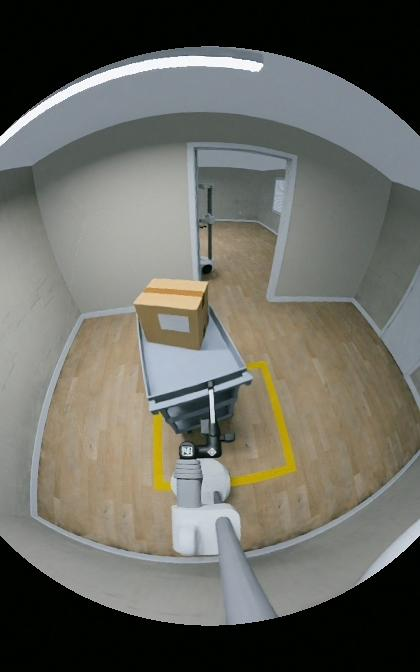

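Emit:
{"op": "move", "data": {"r2": {"base":{"strafe_m":-0.26},"pace":"default"}, "cameras": [], "blocking": false}}

Emit:
{"op": "wait", "data": {"seconds": 4, "cameras": []}}

Emit:
{"op": "move", "data": {"r2": {"base":{"translate_m":-0.28,"strafe_m":-0.16},"pace":"default"}, "cameras": [], "blocking": false}}

Emit:
{"op": "wait", "data": {"seconds": 4, "cameras": ["r2_head_camera","r2_head_left_camera"]}}

Scene clock: 1589.70 s.
move: r2 moving
r1: as last shown
r1.lidar_m: 2.21 0.25 0.25 0.25 0.38 3.91 1.28 2.37 2.80 3.36 4.83 3.46
r1.motor_effort: lift_m=+19(19) arm_m=+4(4) wheel_0=+4(4) wheel_1=+2(2) wheel_2=-4(4)
r1.servo_current: wrist_yaw_rad=52(72) wrist_pitch_rad=39(46) wrist_roll_rad=46(52) gripper_m=46(46)
r1.wrist_depth_mm: - 137 - 1430 - - - / - 137 - 1499 - - - / 110 137 204 1464 - - - / 123 138 236 - - - - / - - - - - - - / - - 194 - 188 - - / - 1921 1808 137 - 1863 -
r2.base_odometry: x=-3.332 y=-6.160 heading=+1.228
r2.turned_by_wheels: +0.000
r2.turned_by_imu: +0.001
r2.base_tilt: forward=-0.7 right=+0.0
r2.lidar_m: 0.37 0.34 1.86 1.75 1.07 0.74 0.70 0.71 0.93 2.22 3.07 0.45
r2.base_status: strafe_m moving
r2.joint_positions: lift_m=+0.650 arm_m=+0.000 wrist_yaw_rad=+0.004 wrist_pitch_rad=-0.010 wrist_roll_rad=+1.570 gripper_m=+0.011
r2.joint_status: not commanded
r2.measured_speeds: translate_m=+0.000 strafe_m=-0.139 rotate_rad=+0.002 lift_m=+0.000 arm_m=+0.000 wrist_yaw_rad=+0.004 wrist_pitch_rad=+0.000 wrist_roll_rad=+0.000
r2.motor_effort: lift_m=+13(13) arm_m=+4(4) wheel_0=+14(14) wheel_1=-10(11) wheel_2=-1(2)
r2.servo_current: wrist_yaw_rad=39(46) wrist_pitch_rad=46(59) wrist_roll_rad=39(52) gripper_m=65(72)
r2.hand_pose: x=+0.4596 y=-0.0863 z=+0.8314 quat_wxyz=(+0.707, +0.707, -0.002, +0.005) (m; r2's base frame)
r2.wrist_depth_mm: - - - 229 - 1808 1229 / 1983 - - 258 285 287 285 / 1863 - - 264 271 1863 1229 / 1921 - - 254 256 1863 - / 1921 - 512 242 243 809 - / 1921 462 184 190 184 778 - / - 149 484 - - - -
pictures: none
No camera images: "cameras" was empty.

Scene clock: 1591.40 s.
earlier move: r2 done
r1.base_odometry: x=-1.752 y=+2.063 heading=-3.100
r1.turned_by_wheels: +0.000
r1.turned_by_imu: +0.000
r1.base_tilt: forward=-1.6 right=+1.3
r1.lidar_m: 2.22 0.25 0.28 0.25 0.39 3.89 1.29 2.35 2.80 3.42 4.81 3.47
r1.base_status: not commanded
r1.joint_positions: lift_m=+0.700 arm_m=+0.000 wrist_yaw_rad=+3.090 wrist_pitch_rad=+0.002 wrist_roll_rad=+0.000 gripper_m=+0.056
r1.joint_status: not commanded
r1.measured_speeds: all 0
r1.motor_effort: lift_m=+19(19) arm_m=+4(4) wheel_0=+4(4) wheel_1=+2(2) wheel_2=-4(4)
r1.servo_current: wrist_yaw_rad=52(72) wrist_pitch_rad=39(52) wrist_roll_rad=46(59) gripper_m=39(46)
r1.hand_pose: x=-0.1126 y=+0.1021 z=+0.8776 quat_wxyz=(+0.026, -0.001, +0.000, +1.000) (m; r1's base frame)
r1.wrist_depth_mm: - 137 - 1430 - - - / - 137 - 1499 - - - / 110 138 204 1464 - - - / 123 139 237 - - - - / - - - - - - - / - - 194 - 187 - - / - 1921 1808 137 - 1921 -
r2.base_odometry: x=-3.121 y=-6.235 heading=+1.227
r2.turned_by_wheels: +0.000
r2.turned_by_imu: +0.001
r2.base_tilt: forward=-0.7 right=+0.1
r2.lidar_m: 0.30 0.30 2.12 1.99 1.07 0.72 0.67 0.68 0.95 2.19 2.75 0.48
r2.base_status: done
r2.joint_positions: lift_m=+0.650 arm_m=+0.000 wrist_yaw_rad=+0.006 wrist_pitch_rad=-0.010 wrist_roll_rad=+1.570 gripper_m=+0.011
r2.joint_status: not commanded
r2.measured_speeds: all 0
r2.motor_effort: lift_m=+13(13) arm_m=+4(4) wheel_0=+2(19) wheel_1=+0(11) wheel_2=+0(2)
r2.servo_current: wrist_yaw_rad=52(59) wrist_pitch_rad=59(65) wrist_roll_rad=46(65) gripper_m=65(72)
r2.hand_pose: x=+0.4598 y=-0.0857 z=+0.8314 quat_wxyz=(+0.707, +0.707, -0.001, +0.006) (m; r2's base frame)
r2.wrist_depth_mm: - - - - - 1708 1229 / - - - 267 - 1661 1205 / 1983 - - 294 310 322 319 / 1921 - - 265 282 1921 500 / 1921 - - 220 250 1808 - / 1921 160 183 191 184 - - / - 442 439 - - - -
wait: 1.70 of 4 s (r2 has come to rest)
pictures: none
No camera images: "cameras" was empty.

Scene clock: 1591.90 s.
move: r2 moving
r1: as last shown
r1.lidar_m: 2.20 0.25 0.27 0.25 0.41 3.93 1.29 2.37 2.76 3.40 4.83 3.48
r1.servo_current: wrist_yaw_rad=33(59) wrist_pitch_rad=46(52) wrist_roll_rad=59(59) gripper_m=39(46)
r1.wrist_depth_mm: - 137 - 1464 - - - / - 137 - 1430 - - - / 110 138 204 1499 - - - / 123 139 237 - - - - / - - - - - - - / - - 194 - 187 - - / - 1921 1808 137 - 1863 -
r2.base_odometry: x=-3.115 y=-6.271 heading=+1.228
r2.turned_by_wheels: +0.001
r2.turned_by_imu: +0.001
r2.base_tilt: forward=-0.7 right=+0.1
r2.lidar_m: 0.32 0.30 2.11 2.00 1.03 0.68 0.65 0.66 0.89 2.11 2.81 0.49
r2.base_status: translate_m moving; strafe_m moving
r2.joint_positions: lift_m=+0.650 arm_m=+0.000 wrist_yaw_rad=+0.008 wrist_pitch_rad=-0.010 wrist_roll_rad=+1.570 gripper_m=+0.011
r2.joint_status: not commanded
r2.measured_speeds: translate_m=-0.121 strafe_m=-0.069 rotate_rad=-0.004 lift_m=+0.000 arm_m=+0.000 wrist_yaw_rad=+0.000 wrist_pitch_rad=+0.000 wrist_roll_rad=+0.000
r2.motor_effort: lift_m=+13(13) arm_m=-4(4) wheel_0=+2(4) wheel_1=-10(12) wheel_2=+20(20)
r2.servo_current: wrist_yaw_rad=46(59) wrist_pitch_rad=59(59) wrist_roll_rad=59(59) gripper_m=65(65)
r2.hand_pose: x=+0.4600 y=-0.0852 z=+0.8314 quat_wxyz=(+0.707, +0.707, -0.001, +0.006) (m; r2's base frame)
r2.wrist_depth_mm: - - - 267 - 1708 1229 / - - - 268 - 1756 1205 / - - - 290 312 324 322 / - - - 267 282 1863 512 / - - - 220 255 1921 - / 1983 466 185 187 177 750 - / - 147 449 - - - -
pictures: none
No camera images: "cameras" was empty.

Scene clock: 1593.80 s.
earlier move: r2 done
r1.base_odometry: x=-1.752 y=+2.063 heading=-3.100
r1.turned_by_wheels: +0.000
r1.turned_by_imu: +0.000
r1.base_tilt: forward=-1.6 right=+1.3
r1.lidar_m: 2.22 0.25 0.25 0.25 0.40 2.71 1.30 2.34 2.76 3.40 4.81 3.47
r1.base_status: not commanded
r1.joint_positions: lift_m=+0.700 arm_m=+0.000 wrist_yaw_rad=+3.090 wrist_pitch_rad=+0.002 wrist_roll_rad=+0.000 gripper_m=+0.056
r1.joint_status: not commanded
r1.measured_speeds: all 0
r1.motor_effort: lift_m=+19(19) arm_m=+4(4) wheel_0=+4(4) wheel_1=+2(2) wheel_2=-4(4)
r1.servo_current: wrist_yaw_rad=72(72) wrist_pitch_rad=46(52) wrist_roll_rad=46(65) gripper_m=46(52)
r1.hand_pose: x=-0.1126 y=+0.1021 z=+0.8776 quat_wxyz=(+0.026, -0.001, +0.000, +1.000) (m; r1's base frame)
r1.wrist_depth_mm: - 137 - 1397 - - - / - 138 - 1499 - - - / 110 137 205 1499 - - - / 123 138 237 - - - - / - - - - - - - / - - 193 - 187 - - / - 1983 1808 137 - 1921 -
r2.base_odometry: x=-3.065 y=-6.553 heading=+1.227
r2.turned_by_wheels: -0.001
r2.turned_by_imu: -0.002
r2.base_tilt: forward=-0.7 right=+0.1
r2.lidar_m: 0.31 0.29 2.28 2.14 0.62 0.42 0.38 0.42 0.53 1.29 2.67 0.47
r2.base_status: done
r2.joint_positions: lift_m=+0.650 arm_m=+0.000 wrist_yaw_rad=-0.001 wrist_pitch_rad=-0.010 wrist_roll_rad=+1.570 gripper_m=+0.011
r2.joint_status: not commanded
r2.measured_speeds: all 0
r2.motor_effort: lift_m=+13(13) arm_m=-4(4) wheel_0=-7(10) wheel_1=-3(14) wheel_2=+2(21)
r2.servo_current: wrist_yaw_rad=52(65) wrist_pitch_rad=59(65) wrist_roll_rad=33(59) gripper_m=65(72)
r2.hand_pose: x=+0.4592 y=-0.0878 z=+0.8314 quat_wxyz=(+0.707, +0.707, -0.004, +0.003) (m; r2's base frame)
r2.wrist_depth_mm: - - - - - 1921 1205 / - - - 272 - 1708 1229 / - - - 291 314 327 325 / - - - 263 281 1863 504 / - - - 216 252 1921 - / - - 183 190 185 768 - / - 449 442 - - - -
wait: 1.90 of 4 s (r2 has come to rest)
pictures: r2_head_camera, r2_head_left_camera
Images, in order (width x height): r2_head_camera 420x560, r2_head_left_camera 420x672.

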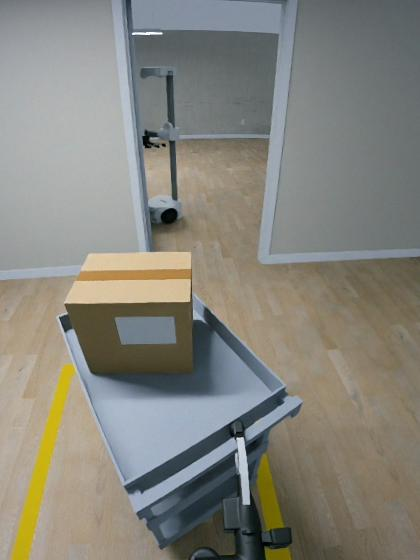

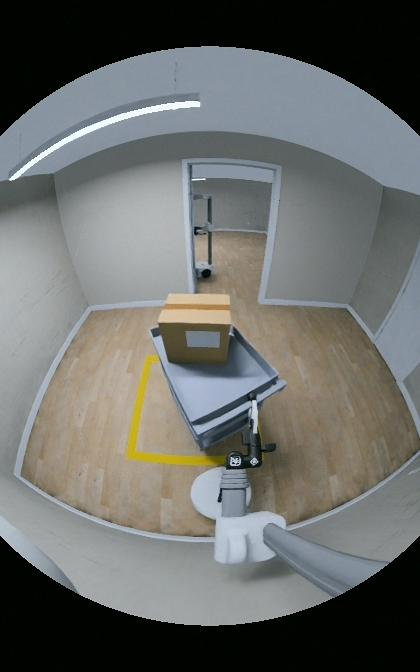

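Emit:
{"op": "move", "data": {"r2": {"base":{"strafe_m":0.45},"pace":"default"}, "cameras": [], "blocking": false}}

Emit:
{"op": "wait", "data": {"seconds": 5, "cameras": ["r2_head_camera","r2_head_left_camera"]}}

Scene clock: 1605.60 s.
move: r2 moving
r1: as last shown
r1.lidar_m: 2.21 0.25 0.25 0.25 0.39 2.79 1.28 2.35 2.77 3.40 4.82 3.50
r1.motor_effort: lift_m=+19(19) arm_m=+4(4) wheel_0=+4(4) wheel_1=+1(2) wheel_2=-4(4)
r1.servo_current: wrist_yaw_rad=39(59) wrist_pitch_rad=46(46) wrist_roll_rad=46(52) gripper_m=39(46)
r1.wrist_depth_mm: - 137 - 1397 - - - / - 137 - 1499 - - - / 110 138 204 1464 - - - / 123 138 237 - - - - / - - - - - - - / - - 193 - 187 - - / - 1921 1808 137 - 1863 -
r2.base_odometry: x=-3.099 y=-6.541 heading=+1.226
r2.turned_by_wheels: +0.000
r2.turned_by_imu: -0.003
r2.base_tilt: forward=-0.7 right=+0.1
r2.lidar_m: 0.31 0.28 2.22 2.09 0.60 0.41 0.39 0.40 0.53 1.30 2.69 0.50
r2.base_status: strafe_m moving
r2.joint_positions: lift_m=+0.650 arm_m=+0.000 wrist_yaw_rad=-0.007 wrist_pitch_rad=-0.010 wrist_roll_rad=+1.570 gripper_m=+0.011
r2.joint_status: not commanded
r2.measured_speeds: translate_m=-0.002 strafe_m=+0.142 rotate_rad=+0.012 lift_m=+0.000 arm_m=+0.000 wrist_yaw_rad=-0.002 wrist_pitch_rad=+0.000 wrist_roll_rad=+0.000
r2.motor_effort: lift_m=+13(13) arm_m=-4(4) wheel_0=-16(16) wheel_1=+11(11) wheel_2=-2(2)
r2.servo_current: wrist_yaw_rad=52(52) wrist_pitch_rad=52(59) wrist_roll_rad=46(59) gripper_m=65(72)
r2.hand_pose: x=+0.4587 y=-0.0895 z=+0.8314 quat_wxyz=(+0.707, +0.707, -0.006, +0.001) (m; r2's base frame)
r2.wrist_depth_mm: - - - - - 1808 1229 / - - - 273 - 1756 1229 / - - - 290 306 1618 1182 / - - - 259 277 1921 512 / - - - 220 247 - - / - - 183 189 184 - - / - 452 439 - - - -
pictures: none
No camera images: "cameras" was empty.

Scene clock: 1607.93 s.
earlier move: r2 done
r1.base_odometry: x=-1.752 y=+2.063 heading=-3.100
r1.turned_by_wheels: +0.000
r1.turned_by_imu: +0.000
r1.base_tilt: forward=-1.6 right=+1.3
r1.lidar_m: 2.21 0.25 0.25 0.25 0.39 3.91 1.30 2.33 2.78 3.41 4.81 3.45
r1.base_status: not commanded
r1.joint_positions: lift_m=+0.700 arm_m=+0.000 wrist_yaw_rad=+3.090 wrist_pitch_rad=+0.002 wrist_roll_rad=+0.000 gripper_m=+0.056
r1.joint_status: not commanded
r1.measured_speeds: all 0
r1.motor_effort: lift_m=+19(19) arm_m=+4(4) wheel_0=+3(5) wheel_1=+1(2) wheel_2=-4(4)
r1.servo_current: wrist_yaw_rad=46(65) wrist_pitch_rad=46(52) wrist_roll_rad=52(65) gripper_m=46(46)
r1.hand_pose: x=-0.1126 y=+0.1021 z=+0.8776 quat_wxyz=(+0.026, -0.001, +0.000, +1.000) (m; r1's base frame)
r1.wrist_depth_mm: - 137 - 1464 - - - / - 137 - 1464 - - - / 110 137 204 1499 - - - / 123 138 237 - - - - / - - - - - - - / - - 193 - 187 - - / - 1863 1808 137 - 1921 -
r2.base_odometry: x=-3.488 y=-6.401 heading=+1.226
r2.turned_by_wheels: +0.000
r2.turned_by_imu: -0.007
r2.base_tilt: forward=-0.7 right=+0.1
r2.lidar_m: 0.39 0.40 1.80 1.67 0.69 0.45 0.43 0.41 0.58 1.34 3.12 0.44
r2.base_status: done
r2.joint_positions: lift_m=+0.650 arm_m=+0.000 wrist_yaw_rad=-0.006 wrist_pitch_rad=-0.010 wrist_roll_rad=+1.570 gripper_m=+0.011
r2.joint_status: not commanded
r2.measured_speeds: all 0
r2.motor_effort: lift_m=+13(13) arm_m=-4(4) wheel_0=-3(20) wheel_1=+0(11) wheel_2=-3(5)
r2.servo_current: wrist_yaw_rad=52(72) wrist_pitch_rad=52(65) wrist_roll_rad=52(59) gripper_m=65(72)
r2.hand_pose: x=+0.4588 y=-0.0891 z=+0.8314 quat_wxyz=(+0.707, +0.707, -0.006, +0.001) (m; r2's base frame)
r2.wrist_depth_mm: - - - 219 237 239 236 / - - - 235 234 1863 1138 / - - 615 236 235 809 - / - - 477 236 235 831 - / - - 488 236 236 820 - / - - 183 188 184 820 - / - - 615 - - - -
wait: 2.33 of 5 s (r2 has come to rest)
pictures: r2_head_camera, r2_head_left_camera
Images, in order (width x height): r2_head_camera 420x560, r2_head_left_camera 420x672.

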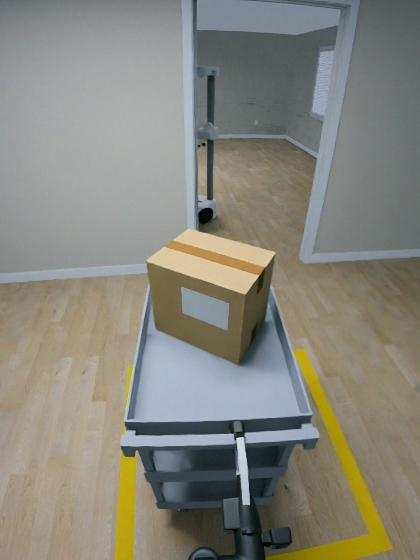

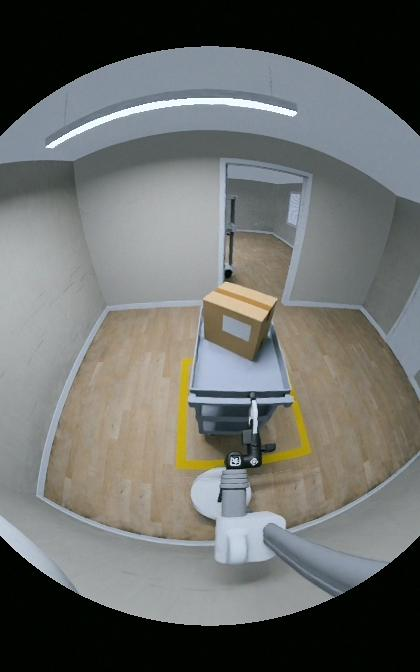

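Emit:
{"op": "move", "data": {"r2": {"base":{"strafe_m":0.3},"pace":"default"}, "cameras": [], "blocking": false}}

Emit:
{"op": "wait", "data": {"seconds": 4, "cameras": []}}

Emit:
{"op": "move", "data": {"r2": {"base":{"translate_m":0.22,"strafe_m":-0.12},"pace":"default"}, "cameras": [], "blocking": false}}

Emit:
{"op": "wait", "data": {"seconds": 4, "cameras": ["r2_head_camera","r2_head_left_camera"]}}

Scene clock: 1624.30 s.
move: r2 moving
r1: as last shown
r1.base_tilt: forward=-1.6 right=+1.2
r1.lidar_m: 2.21 0.25 0.31 0.25 0.38 3.92 1.30 2.34 2.76 3.42 4.82 3.47
r1.motor_effort: lift_m=+19(19) arm_m=+4(4) wheel_0=+4(5) wheel_1=+1(2) wheel_2=-4(4)
r1.servo_current: wrist_yaw_rad=46(59) wrist_pitch_rad=39(46) wrist_roll_rad=46(59) gripper_m=39(52)
r1.wrist_depth_mm: - 137 - 1397 - - - / - 137 - 1430 - - - / 110 138 205 1464 - - - / 123 139 237 - - - - / - - - - - - - / - - 193 - 188 - - / - 1983 1863 137 - 1863 -
r2.base_odometry: x=-3.522 y=-6.389 heading=+1.226
r2.turned_by_wheels: +0.000
r2.turned_by_imu: +0.000
r2.base_tilt: forward=-0.7 right=+0.1
r2.lidar_m: 0.39 0.39 1.76 1.63 0.69 0.47 0.43 0.43 0.60 1.40 3.16 0.44
r2.base_status: strafe_m moving
r2.joint_positions: lift_m=+0.650 arm_m=+0.000 wrist_yaw_rad=-0.006 wrist_pitch_rad=-0.010 wrist_roll_rad=+1.570 gripper_m=+0.011
r2.joint_status: not commanded
r2.measured_speeds: translate_m=+0.000 strafe_m=+0.140 rotate_rad=+0.003 lift_m=+0.000 arm_m=+0.000 wrist_yaw_rad=+0.000 wrist_pitch_rad=+0.000 wrist_roll_rad=+0.000
r2.motor_effort: lift_m=+13(13) arm_m=-4(4) wheel_0=-12(16) wheel_1=+9(10) wheel_2=-1(2)
r2.servo_current: wrist_yaw_rad=65(65) wrist_pitch_rad=52(59) wrist_roll_rad=52(52) gripper_m=65(72)
r2.hand_pose: x=+0.4588 y=-0.0891 z=+0.8314 quat_wxyz=(+0.707, +0.707, -0.006, +0.001) (m; r2's base frame)
r2.wrist_depth_mm: - - - 224 231 231 247 / - - - 230 230 1808 1160 / - - 585 232 233 820 - / - - 473 235 234 820 - / - - 492 236 235 820 - / - - 183 188 185 - - / - - - - - - -
pictures: none
No camera images: "cameras" was empty.

Scene clock: 1626.13 s.
earlier move: r2 done
r1.base_odometry: x=-1.752 y=+2.063 heading=-3.100
r1.turned_by_wheels: +0.000
r1.turned_by_imu: +0.000
r1.base_tilt: forward=-1.6 right=+1.3
r1.lidar_m: 2.22 0.25 0.25 0.25 0.40 3.92 1.31 2.34 2.77 3.42 4.83 3.47
r1.base_status: not commanded
r1.joint_positions: lift_m=+0.700 arm_m=+0.000 wrist_yaw_rad=+3.090 wrist_pitch_rad=+0.002 wrist_roll_rad=+0.000 gripper_m=+0.056
r1.joint_status: not commanded
r1.measured_speeds: all 0
r1.motor_effort: lift_m=+19(19) arm_m=+4(4) wheel_0=+3(5) wheel_1=+2(2) wheel_2=-4(4)
r1.servo_current: wrist_yaw_rad=52(65) wrist_pitch_rad=39(46) wrist_roll_rad=39(65) gripper_m=46(52)
r1.hand_pose: x=-0.1126 y=+0.1021 z=+0.8776 quat_wxyz=(+0.026, -0.001, +0.000, +1.000) (m; r1's base frame)
r1.wrist_depth_mm: - 137 - 1430 - - - / - 137 - 1464 - - - / 110 137 204 1464 - - - / 124 138 238 - - - - / - - - - - - - / - - 193 - 187 - - / - 1863 1808 137 - 1863 -
r2.base_odometry: x=-3.770 y=-6.300 heading=+1.226
r2.turned_by_wheels: +0.000
r2.turned_by_imu: +0.000
r2.base_tilt: forward=-0.7 right=+0.1
r2.lidar_m: 0.43 0.51 1.47 1.38 0.72 0.47 0.44 0.46 0.61 1.43 3.39 0.39
r2.base_status: done
r2.joint_positions: lift_m=+0.650 arm_m=+0.000 wrist_yaw_rad=-0.003 wrist_pitch_rad=-0.010 wrist_roll_rad=+1.570 gripper_m=+0.011
r2.joint_status: not commanded
r2.measured_speeds: all 0
r2.motor_effort: lift_m=+13(13) arm_m=-4(4) wheel_0=-4(16) wheel_1=-1(11) wheel_2=+0(2)
r2.servo_current: wrist_yaw_rad=46(65) wrist_pitch_rad=59(65) wrist_roll_rad=59(59) gripper_m=65(72)
r2.hand_pose: x=+0.4590 y=-0.0883 z=+0.8314 quat_wxyz=(+0.707, +0.707, -0.004, +0.002) (m; r2's base frame)
r2.wrist_depth_mm: - - 132 183 183 715 - / - - 462 192 193 750 - / - 477 436 202 206 809 - / - - 488 216 217 831 - / - - 634 227 234 - - / - - 183 190 185 1863 - / - - - - - 1921 477
wait: 1.83 of 4 s (r2 has come to rest)
pictures: none
No camera images: "cameras" was empty.

Scene clock: 1626.63 s.
move: r2 moving
r1: as last shown
r1.lidar_m: 2.24 0.25 0.25 0.25 0.40 3.93 1.31 2.35 2.77 3.40 4.82 3.46
r1.motor_effort: lift_m=+19(19) arm_m=+4(4) wheel_0=+4(4) wheel_1=+2(2) wheel_2=-4(4)
r1.servo_current: wrist_yaw_rad=46(65) wrist_pitch_rad=46(46) wrist_roll_rad=46(65) gripper_m=46(46)
r1.wrist_depth_mm: - 136 - 1430 - - - / - 137 - 1499 - - - / 110 137 204 1464 - - - / 123 138 237 - - - - / - - - - - - - / - - 194 - 187 - - / - 1921 1756 137 - 1921 -
r2.base_odometry: x=-3.744 y=-6.276 heading=+1.226
r2.turned_by_wheels: +0.000
r2.turned_by_imu: +0.001
r2.base_tilt: forward=-0.7 right=+0.1
r2.lidar_m: 0.45 0.53 1.52 1.40 0.76 0.52 0.48 0.51 0.65 1.49 3.33 0.39
r2.base_status: translate_m moving; strafe_m moving
r2.joint_positions: lift_m=+0.650 arm_m=+0.000 wrist_yaw_rad=-0.003 wrist_pitch_rad=-0.010 wrist_roll_rad=+1.570 gripper_m=+0.011
r2.joint_status: not commanded
r2.measured_speeds: translate_m=+0.120 strafe_m=-0.069 rotate_rad=-0.002 lift_m=+0.000 arm_m=+0.000 wrist_yaw_rad=+0.000 wrist_pitch_rad=+0.000 wrist_roll_rad=+0.000
r2.motor_effort: lift_m=+13(13) arm_m=-1(4) wheel_0=+12(17) wheel_1=+7(7) wheel_2=-15(16)
r2.servo_current: wrist_yaw_rad=46(65) wrist_pitch_rad=59(59) wrist_roll_rad=46(52) gripper_m=65(65)
r2.hand_pose: x=+0.4590 y=-0.0883 z=+0.8314 quat_wxyz=(+0.707, +0.707, -0.004, +0.002) (m; r2's base frame)
r2.wrist_depth_mm: - - 127 181 179 723 - / - - 455 189 190 741 - / - 455 146 200 203 798 - / - - 512 213 216 - - / - - 609 226 232 - - / - - 183 188 183 1863 - / - - - - - 1618 477
pictures: none
No camera images: "cameras" was empty.

Scene clock: 1628.30 s.
earlier move: r2 done
r1.base_odometry: x=-1.752 y=+2.063 heading=-3.100
r1.turned_by_wheels: +0.000
r1.turned_by_imu: +0.000
r1.base_tilt: forward=-1.6 right=+1.2
r1.lidar_m: 2.23 0.25 0.25 0.25 0.39 3.91 1.29 2.34 2.77 3.43 4.80 3.43
r1.base_status: not commanded
r1.joint_positions: lift_m=+0.700 arm_m=+0.000 wrist_yaw_rad=+3.090 wrist_pitch_rad=+0.002 wrist_roll_rad=+0.000 gripper_m=+0.056
r1.joint_status: not commanded
r1.measured_speeds: all 0
r1.motor_effort: lift_m=+19(19) arm_m=+4(4) wheel_0=+4(4) wheel_1=+2(2) wheel_2=-4(4)
r1.servo_current: wrist_yaw_rad=33(72) wrist_pitch_rad=39(52) wrist_roll_rad=52(65) gripper_m=33(46)
r1.hand_pose: x=-0.1126 y=+0.1021 z=+0.8776 quat_wxyz=(+0.026, -0.001, +0.000, +1.000) (m; r1's base frame)
r1.wrist_depth_mm: - 137 - 1430 - - - / - 137 - 1499 - - - / 110 138 205 1499 - - - / 124 138 237 - - - - / - - - - - - - / - - 194 - 187 - - / - 1921 1808 137 - 1863 -
r2.base_odometry: x=-3.583 y=-6.133 heading=+1.227
r2.turned_by_wheels: +0.001
r2.turned_by_imu: +0.002
r2.base_tilt: forward=-0.7 right=+0.1
r2.lidar_m: 0.42 0.48 1.62 1.52 1.02 0.73 0.67 0.68 0.89 2.09 3.26 0.40
r2.base_status: done
r2.joint_positions: lift_m=+0.650 arm_m=+0.000 wrist_yaw_rad=+0.003 wrist_pitch_rad=-0.010 wrist_roll_rad=+1.570 gripper_m=+0.011
r2.joint_status: not commanded
r2.measured_speeds: all 0
r2.motor_effort: lift_m=+13(13) arm_m=+4(4) wheel_0=+4(18) wheel_1=+5(7) wheel_2=+0(16)
r2.servo_current: wrist_yaw_rad=46(65) wrist_pitch_rad=59(59) wrist_roll_rad=46(59) gripper_m=65(72)
r2.hand_pose: x=+0.4595 y=-0.0866 z=+0.8314 quat_wxyz=(+0.707, +0.707, -0.002, +0.004) (m; r2's base frame)
r2.wrist_depth_mm: - - 139 189 187 732 - / - - 492 197 198 768 - / - 480 442 206 207 820 - / 1983 530 469 217 219 831 - / 1921 - 569 228 230 - - / - - 179 189 178 - - / - - - - - - 492
wait: 1.67 of 4 s (r2 has come to rest)
pictures: r2_head_camera, r2_head_left_camera
Images, in order (width x height): r2_head_camera 420x560, r2_head_left_camera 420x672.

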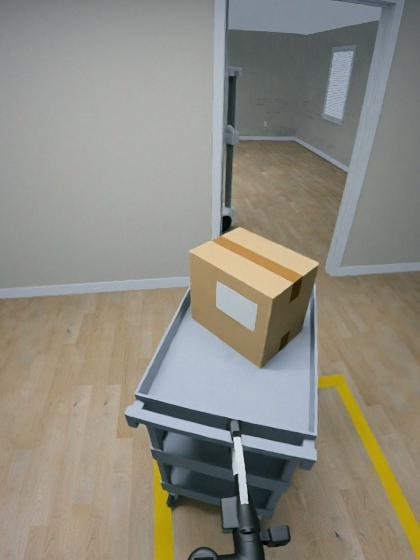

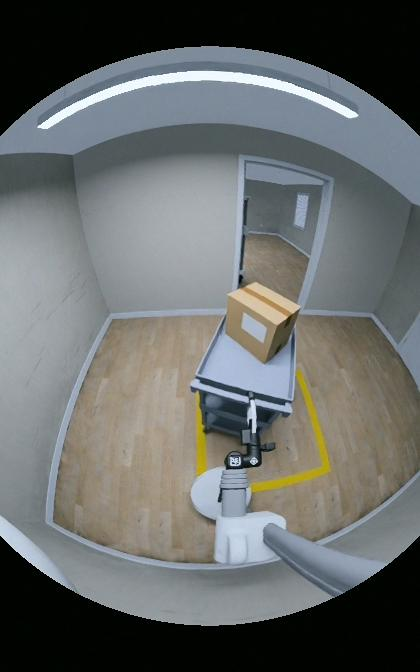

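Emit:
{"op": "move", "data": {"r2": {"base":{"strafe_m":-0.36},"pace":"default"}, "cameras": [], "blocking": false}}

Emit:
{"op": "wait", "data": {"seconds": 4, "cameras": ["r2_head_camera","r2_head_left_camera"]}}

Scene clock: 1632.13 s.
move: r2 moving
r1: as last shown
r1.base_tilt: forward=-1.5 right=+1.3
r1.lidar_m: 2.20 0.25 0.25 0.25 0.34 3.89 1.29 2.33 2.79 3.40 4.82 3.45
r1.motor_effort: lift_m=+19(19) arm_m=+4(4) wheel_0=+4(4) wheel_1=+1(2) wheel_2=-4(4)
r1.servo_current: wrist_yaw_rad=46(65) wrist_pitch_rad=39(52) wrist_roll_rad=39(59) gripper_m=33(46)
r1.wrist_depth_mm: - 137 - 1430 - - - / - 137 - 1464 - - - / 110 138 204 1499 - - - / 124 139 237 - - - - / - - - - - - - / - - 194 - 187 - - / - 1921 1863 137 - 1921 -
r2.base_odometry: x=-3.549 y=-6.145 heading=+1.227
r2.turned_by_wheels: +0.000
r2.turned_by_imu: +0.001
r2.base_tilt: forward=-0.7 right=+0.1
r2.lidar_m: 0.41 0.47 1.65 1.56 1.05 0.70 0.64 0.69 0.91 2.05 3.25 0.41
r2.base_status: strafe_m moving
r2.joint_positions: lift_m=+0.650 arm_m=+0.000 wrist_yaw_rad=+0.004 wrist_pitch_rad=-0.010 wrist_roll_rad=+1.570 gripper_m=+0.011
r2.joint_status: not commanded
r2.measured_speeds: translate_m=+0.000 strafe_m=-0.140 rotate_rad=-0.001 lift_m=+0.000 arm_m=+0.000 wrist_yaw_rad=+0.013 wrist_pitch_rad=+0.000 wrist_roll_rad=+0.000
r2.motor_effort: lift_m=+13(13) arm_m=+4(4) wheel_0=+15(16) wheel_1=-9(11) wheel_2=+1(1)
r2.servo_current: wrist_yaw_rad=52(59) wrist_pitch_rad=65(65) wrist_roll_rad=33(52) gripper_m=59(72)
r2.hand_pose: x=+0.4597 y=-0.0861 z=+0.8314 quat_wxyz=(+0.707, +0.707, -0.002, +0.005) (m; r2's base frame)
r2.wrist_depth_mm: - - - 193 192 1618 - / - - 530 200 201 750 - / - 1921 445 208 209 798 - / - 500 462 218 220 831 - / 1921 - 564 228 230 - - / 1983 - 179 189 179 - - / - - - - - - 488
pictures: none
No camera images: "cameras" was empty.

Scene clock: 1634.17 s.
earlier move: r2 done
r1.base_odometry: x=-1.752 y=+2.063 heading=-3.100
r1.turned_by_wheels: +0.000
r1.turned_by_imu: +0.000
r1.base_tilt: forward=-1.6 right=+1.2
r1.lidar_m: 2.23 0.25 0.26 0.25 0.39 3.92 1.32 2.34 2.79 3.42 4.82 3.42
r1.base_status: not commanded
r1.joint_positions: lift_m=+0.700 arm_m=+0.000 wrist_yaw_rad=+3.090 wrist_pitch_rad=+0.002 wrist_roll_rad=+0.000 gripper_m=+0.056
r1.joint_status: not commanded
r1.measured_speeds: all 0
r1.motor_effort: lift_m=+19(19) arm_m=+4(4) wheel_0=+4(4) wheel_1=+2(2) wheel_2=-4(4)
r1.servo_current: wrist_yaw_rad=59(72) wrist_pitch_rad=39(52) wrist_roll_rad=52(59) gripper_m=39(46)
r1.hand_pose: x=-0.1126 y=+0.1021 z=+0.8776 quat_wxyz=(+0.026, -0.001, +0.000, +1.000) (m; r1's base frame)
r1.wrist_depth_mm: - 137 - 1397 - - - / - 137 - 1499 - - - / 110 138 205 1499 - - - / 124 138 237 - - - - / - - - - - - - / - - 193 - 188 - - / - 1983 1808 137 - 1921 -
r2.base_odometry: x=-3.244 y=-6.254 heading=+1.227
r2.turned_by_wheels: +0.000
r2.turned_by_imu: +0.002
r2.base_tilt: forward=-0.7 right=+0.0
r2.lidar_m: 0.37 0.35 2.00 1.87 1.00 0.67 0.63 0.67 0.89 1.99 2.88 0.45
r2.base_status: done
r2.joint_positions: lift_m=+0.650 arm_m=+0.000 wrist_yaw_rad=+0.006 wrist_pitch_rad=-0.010 wrist_roll_rad=+1.570 gripper_m=+0.011
r2.joint_status: not commanded
r2.measured_speeds: all 0
r2.motor_effort: lift_m=+13(13) arm_m=+4(4) wheel_0=+2(17) wheel_1=-1(12) wheel_2=+1(2)
r2.servo_current: wrist_yaw_rad=46(65) wrist_pitch_rad=52(65) wrist_roll_rad=39(59) gripper_m=65(72)
r2.hand_pose: x=+0.4597 y=-0.0858 z=+0.8314 quat_wxyz=(+0.707, +0.707, -0.001, +0.005) (m; r2's base frame)
r2.wrist_depth_mm: - - - 220 - 1661 1205 / - - - 268 277 278 276 / - - - 262 264 1863 1160 / - - - 252 254 842 - / - 1921 477 242 245 809 - / - 473 183 189 183 778 - / - - 508 - - - -
wait: 2.03 of 4 s (r2 has come to rest)
pictures: r2_head_camera, r2_head_left_camera
Images, in order (width x height): r2_head_camera 420x560, r2_head_left_camera 420x672.

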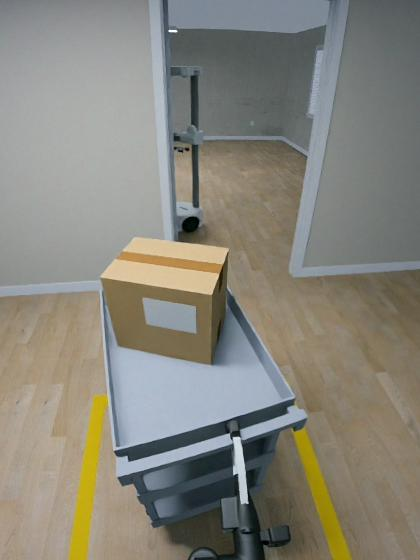

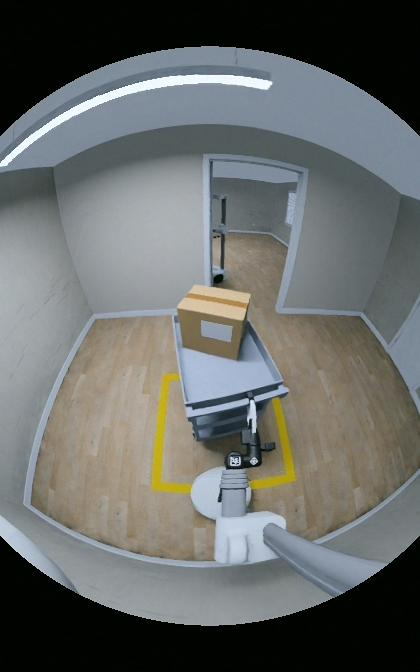

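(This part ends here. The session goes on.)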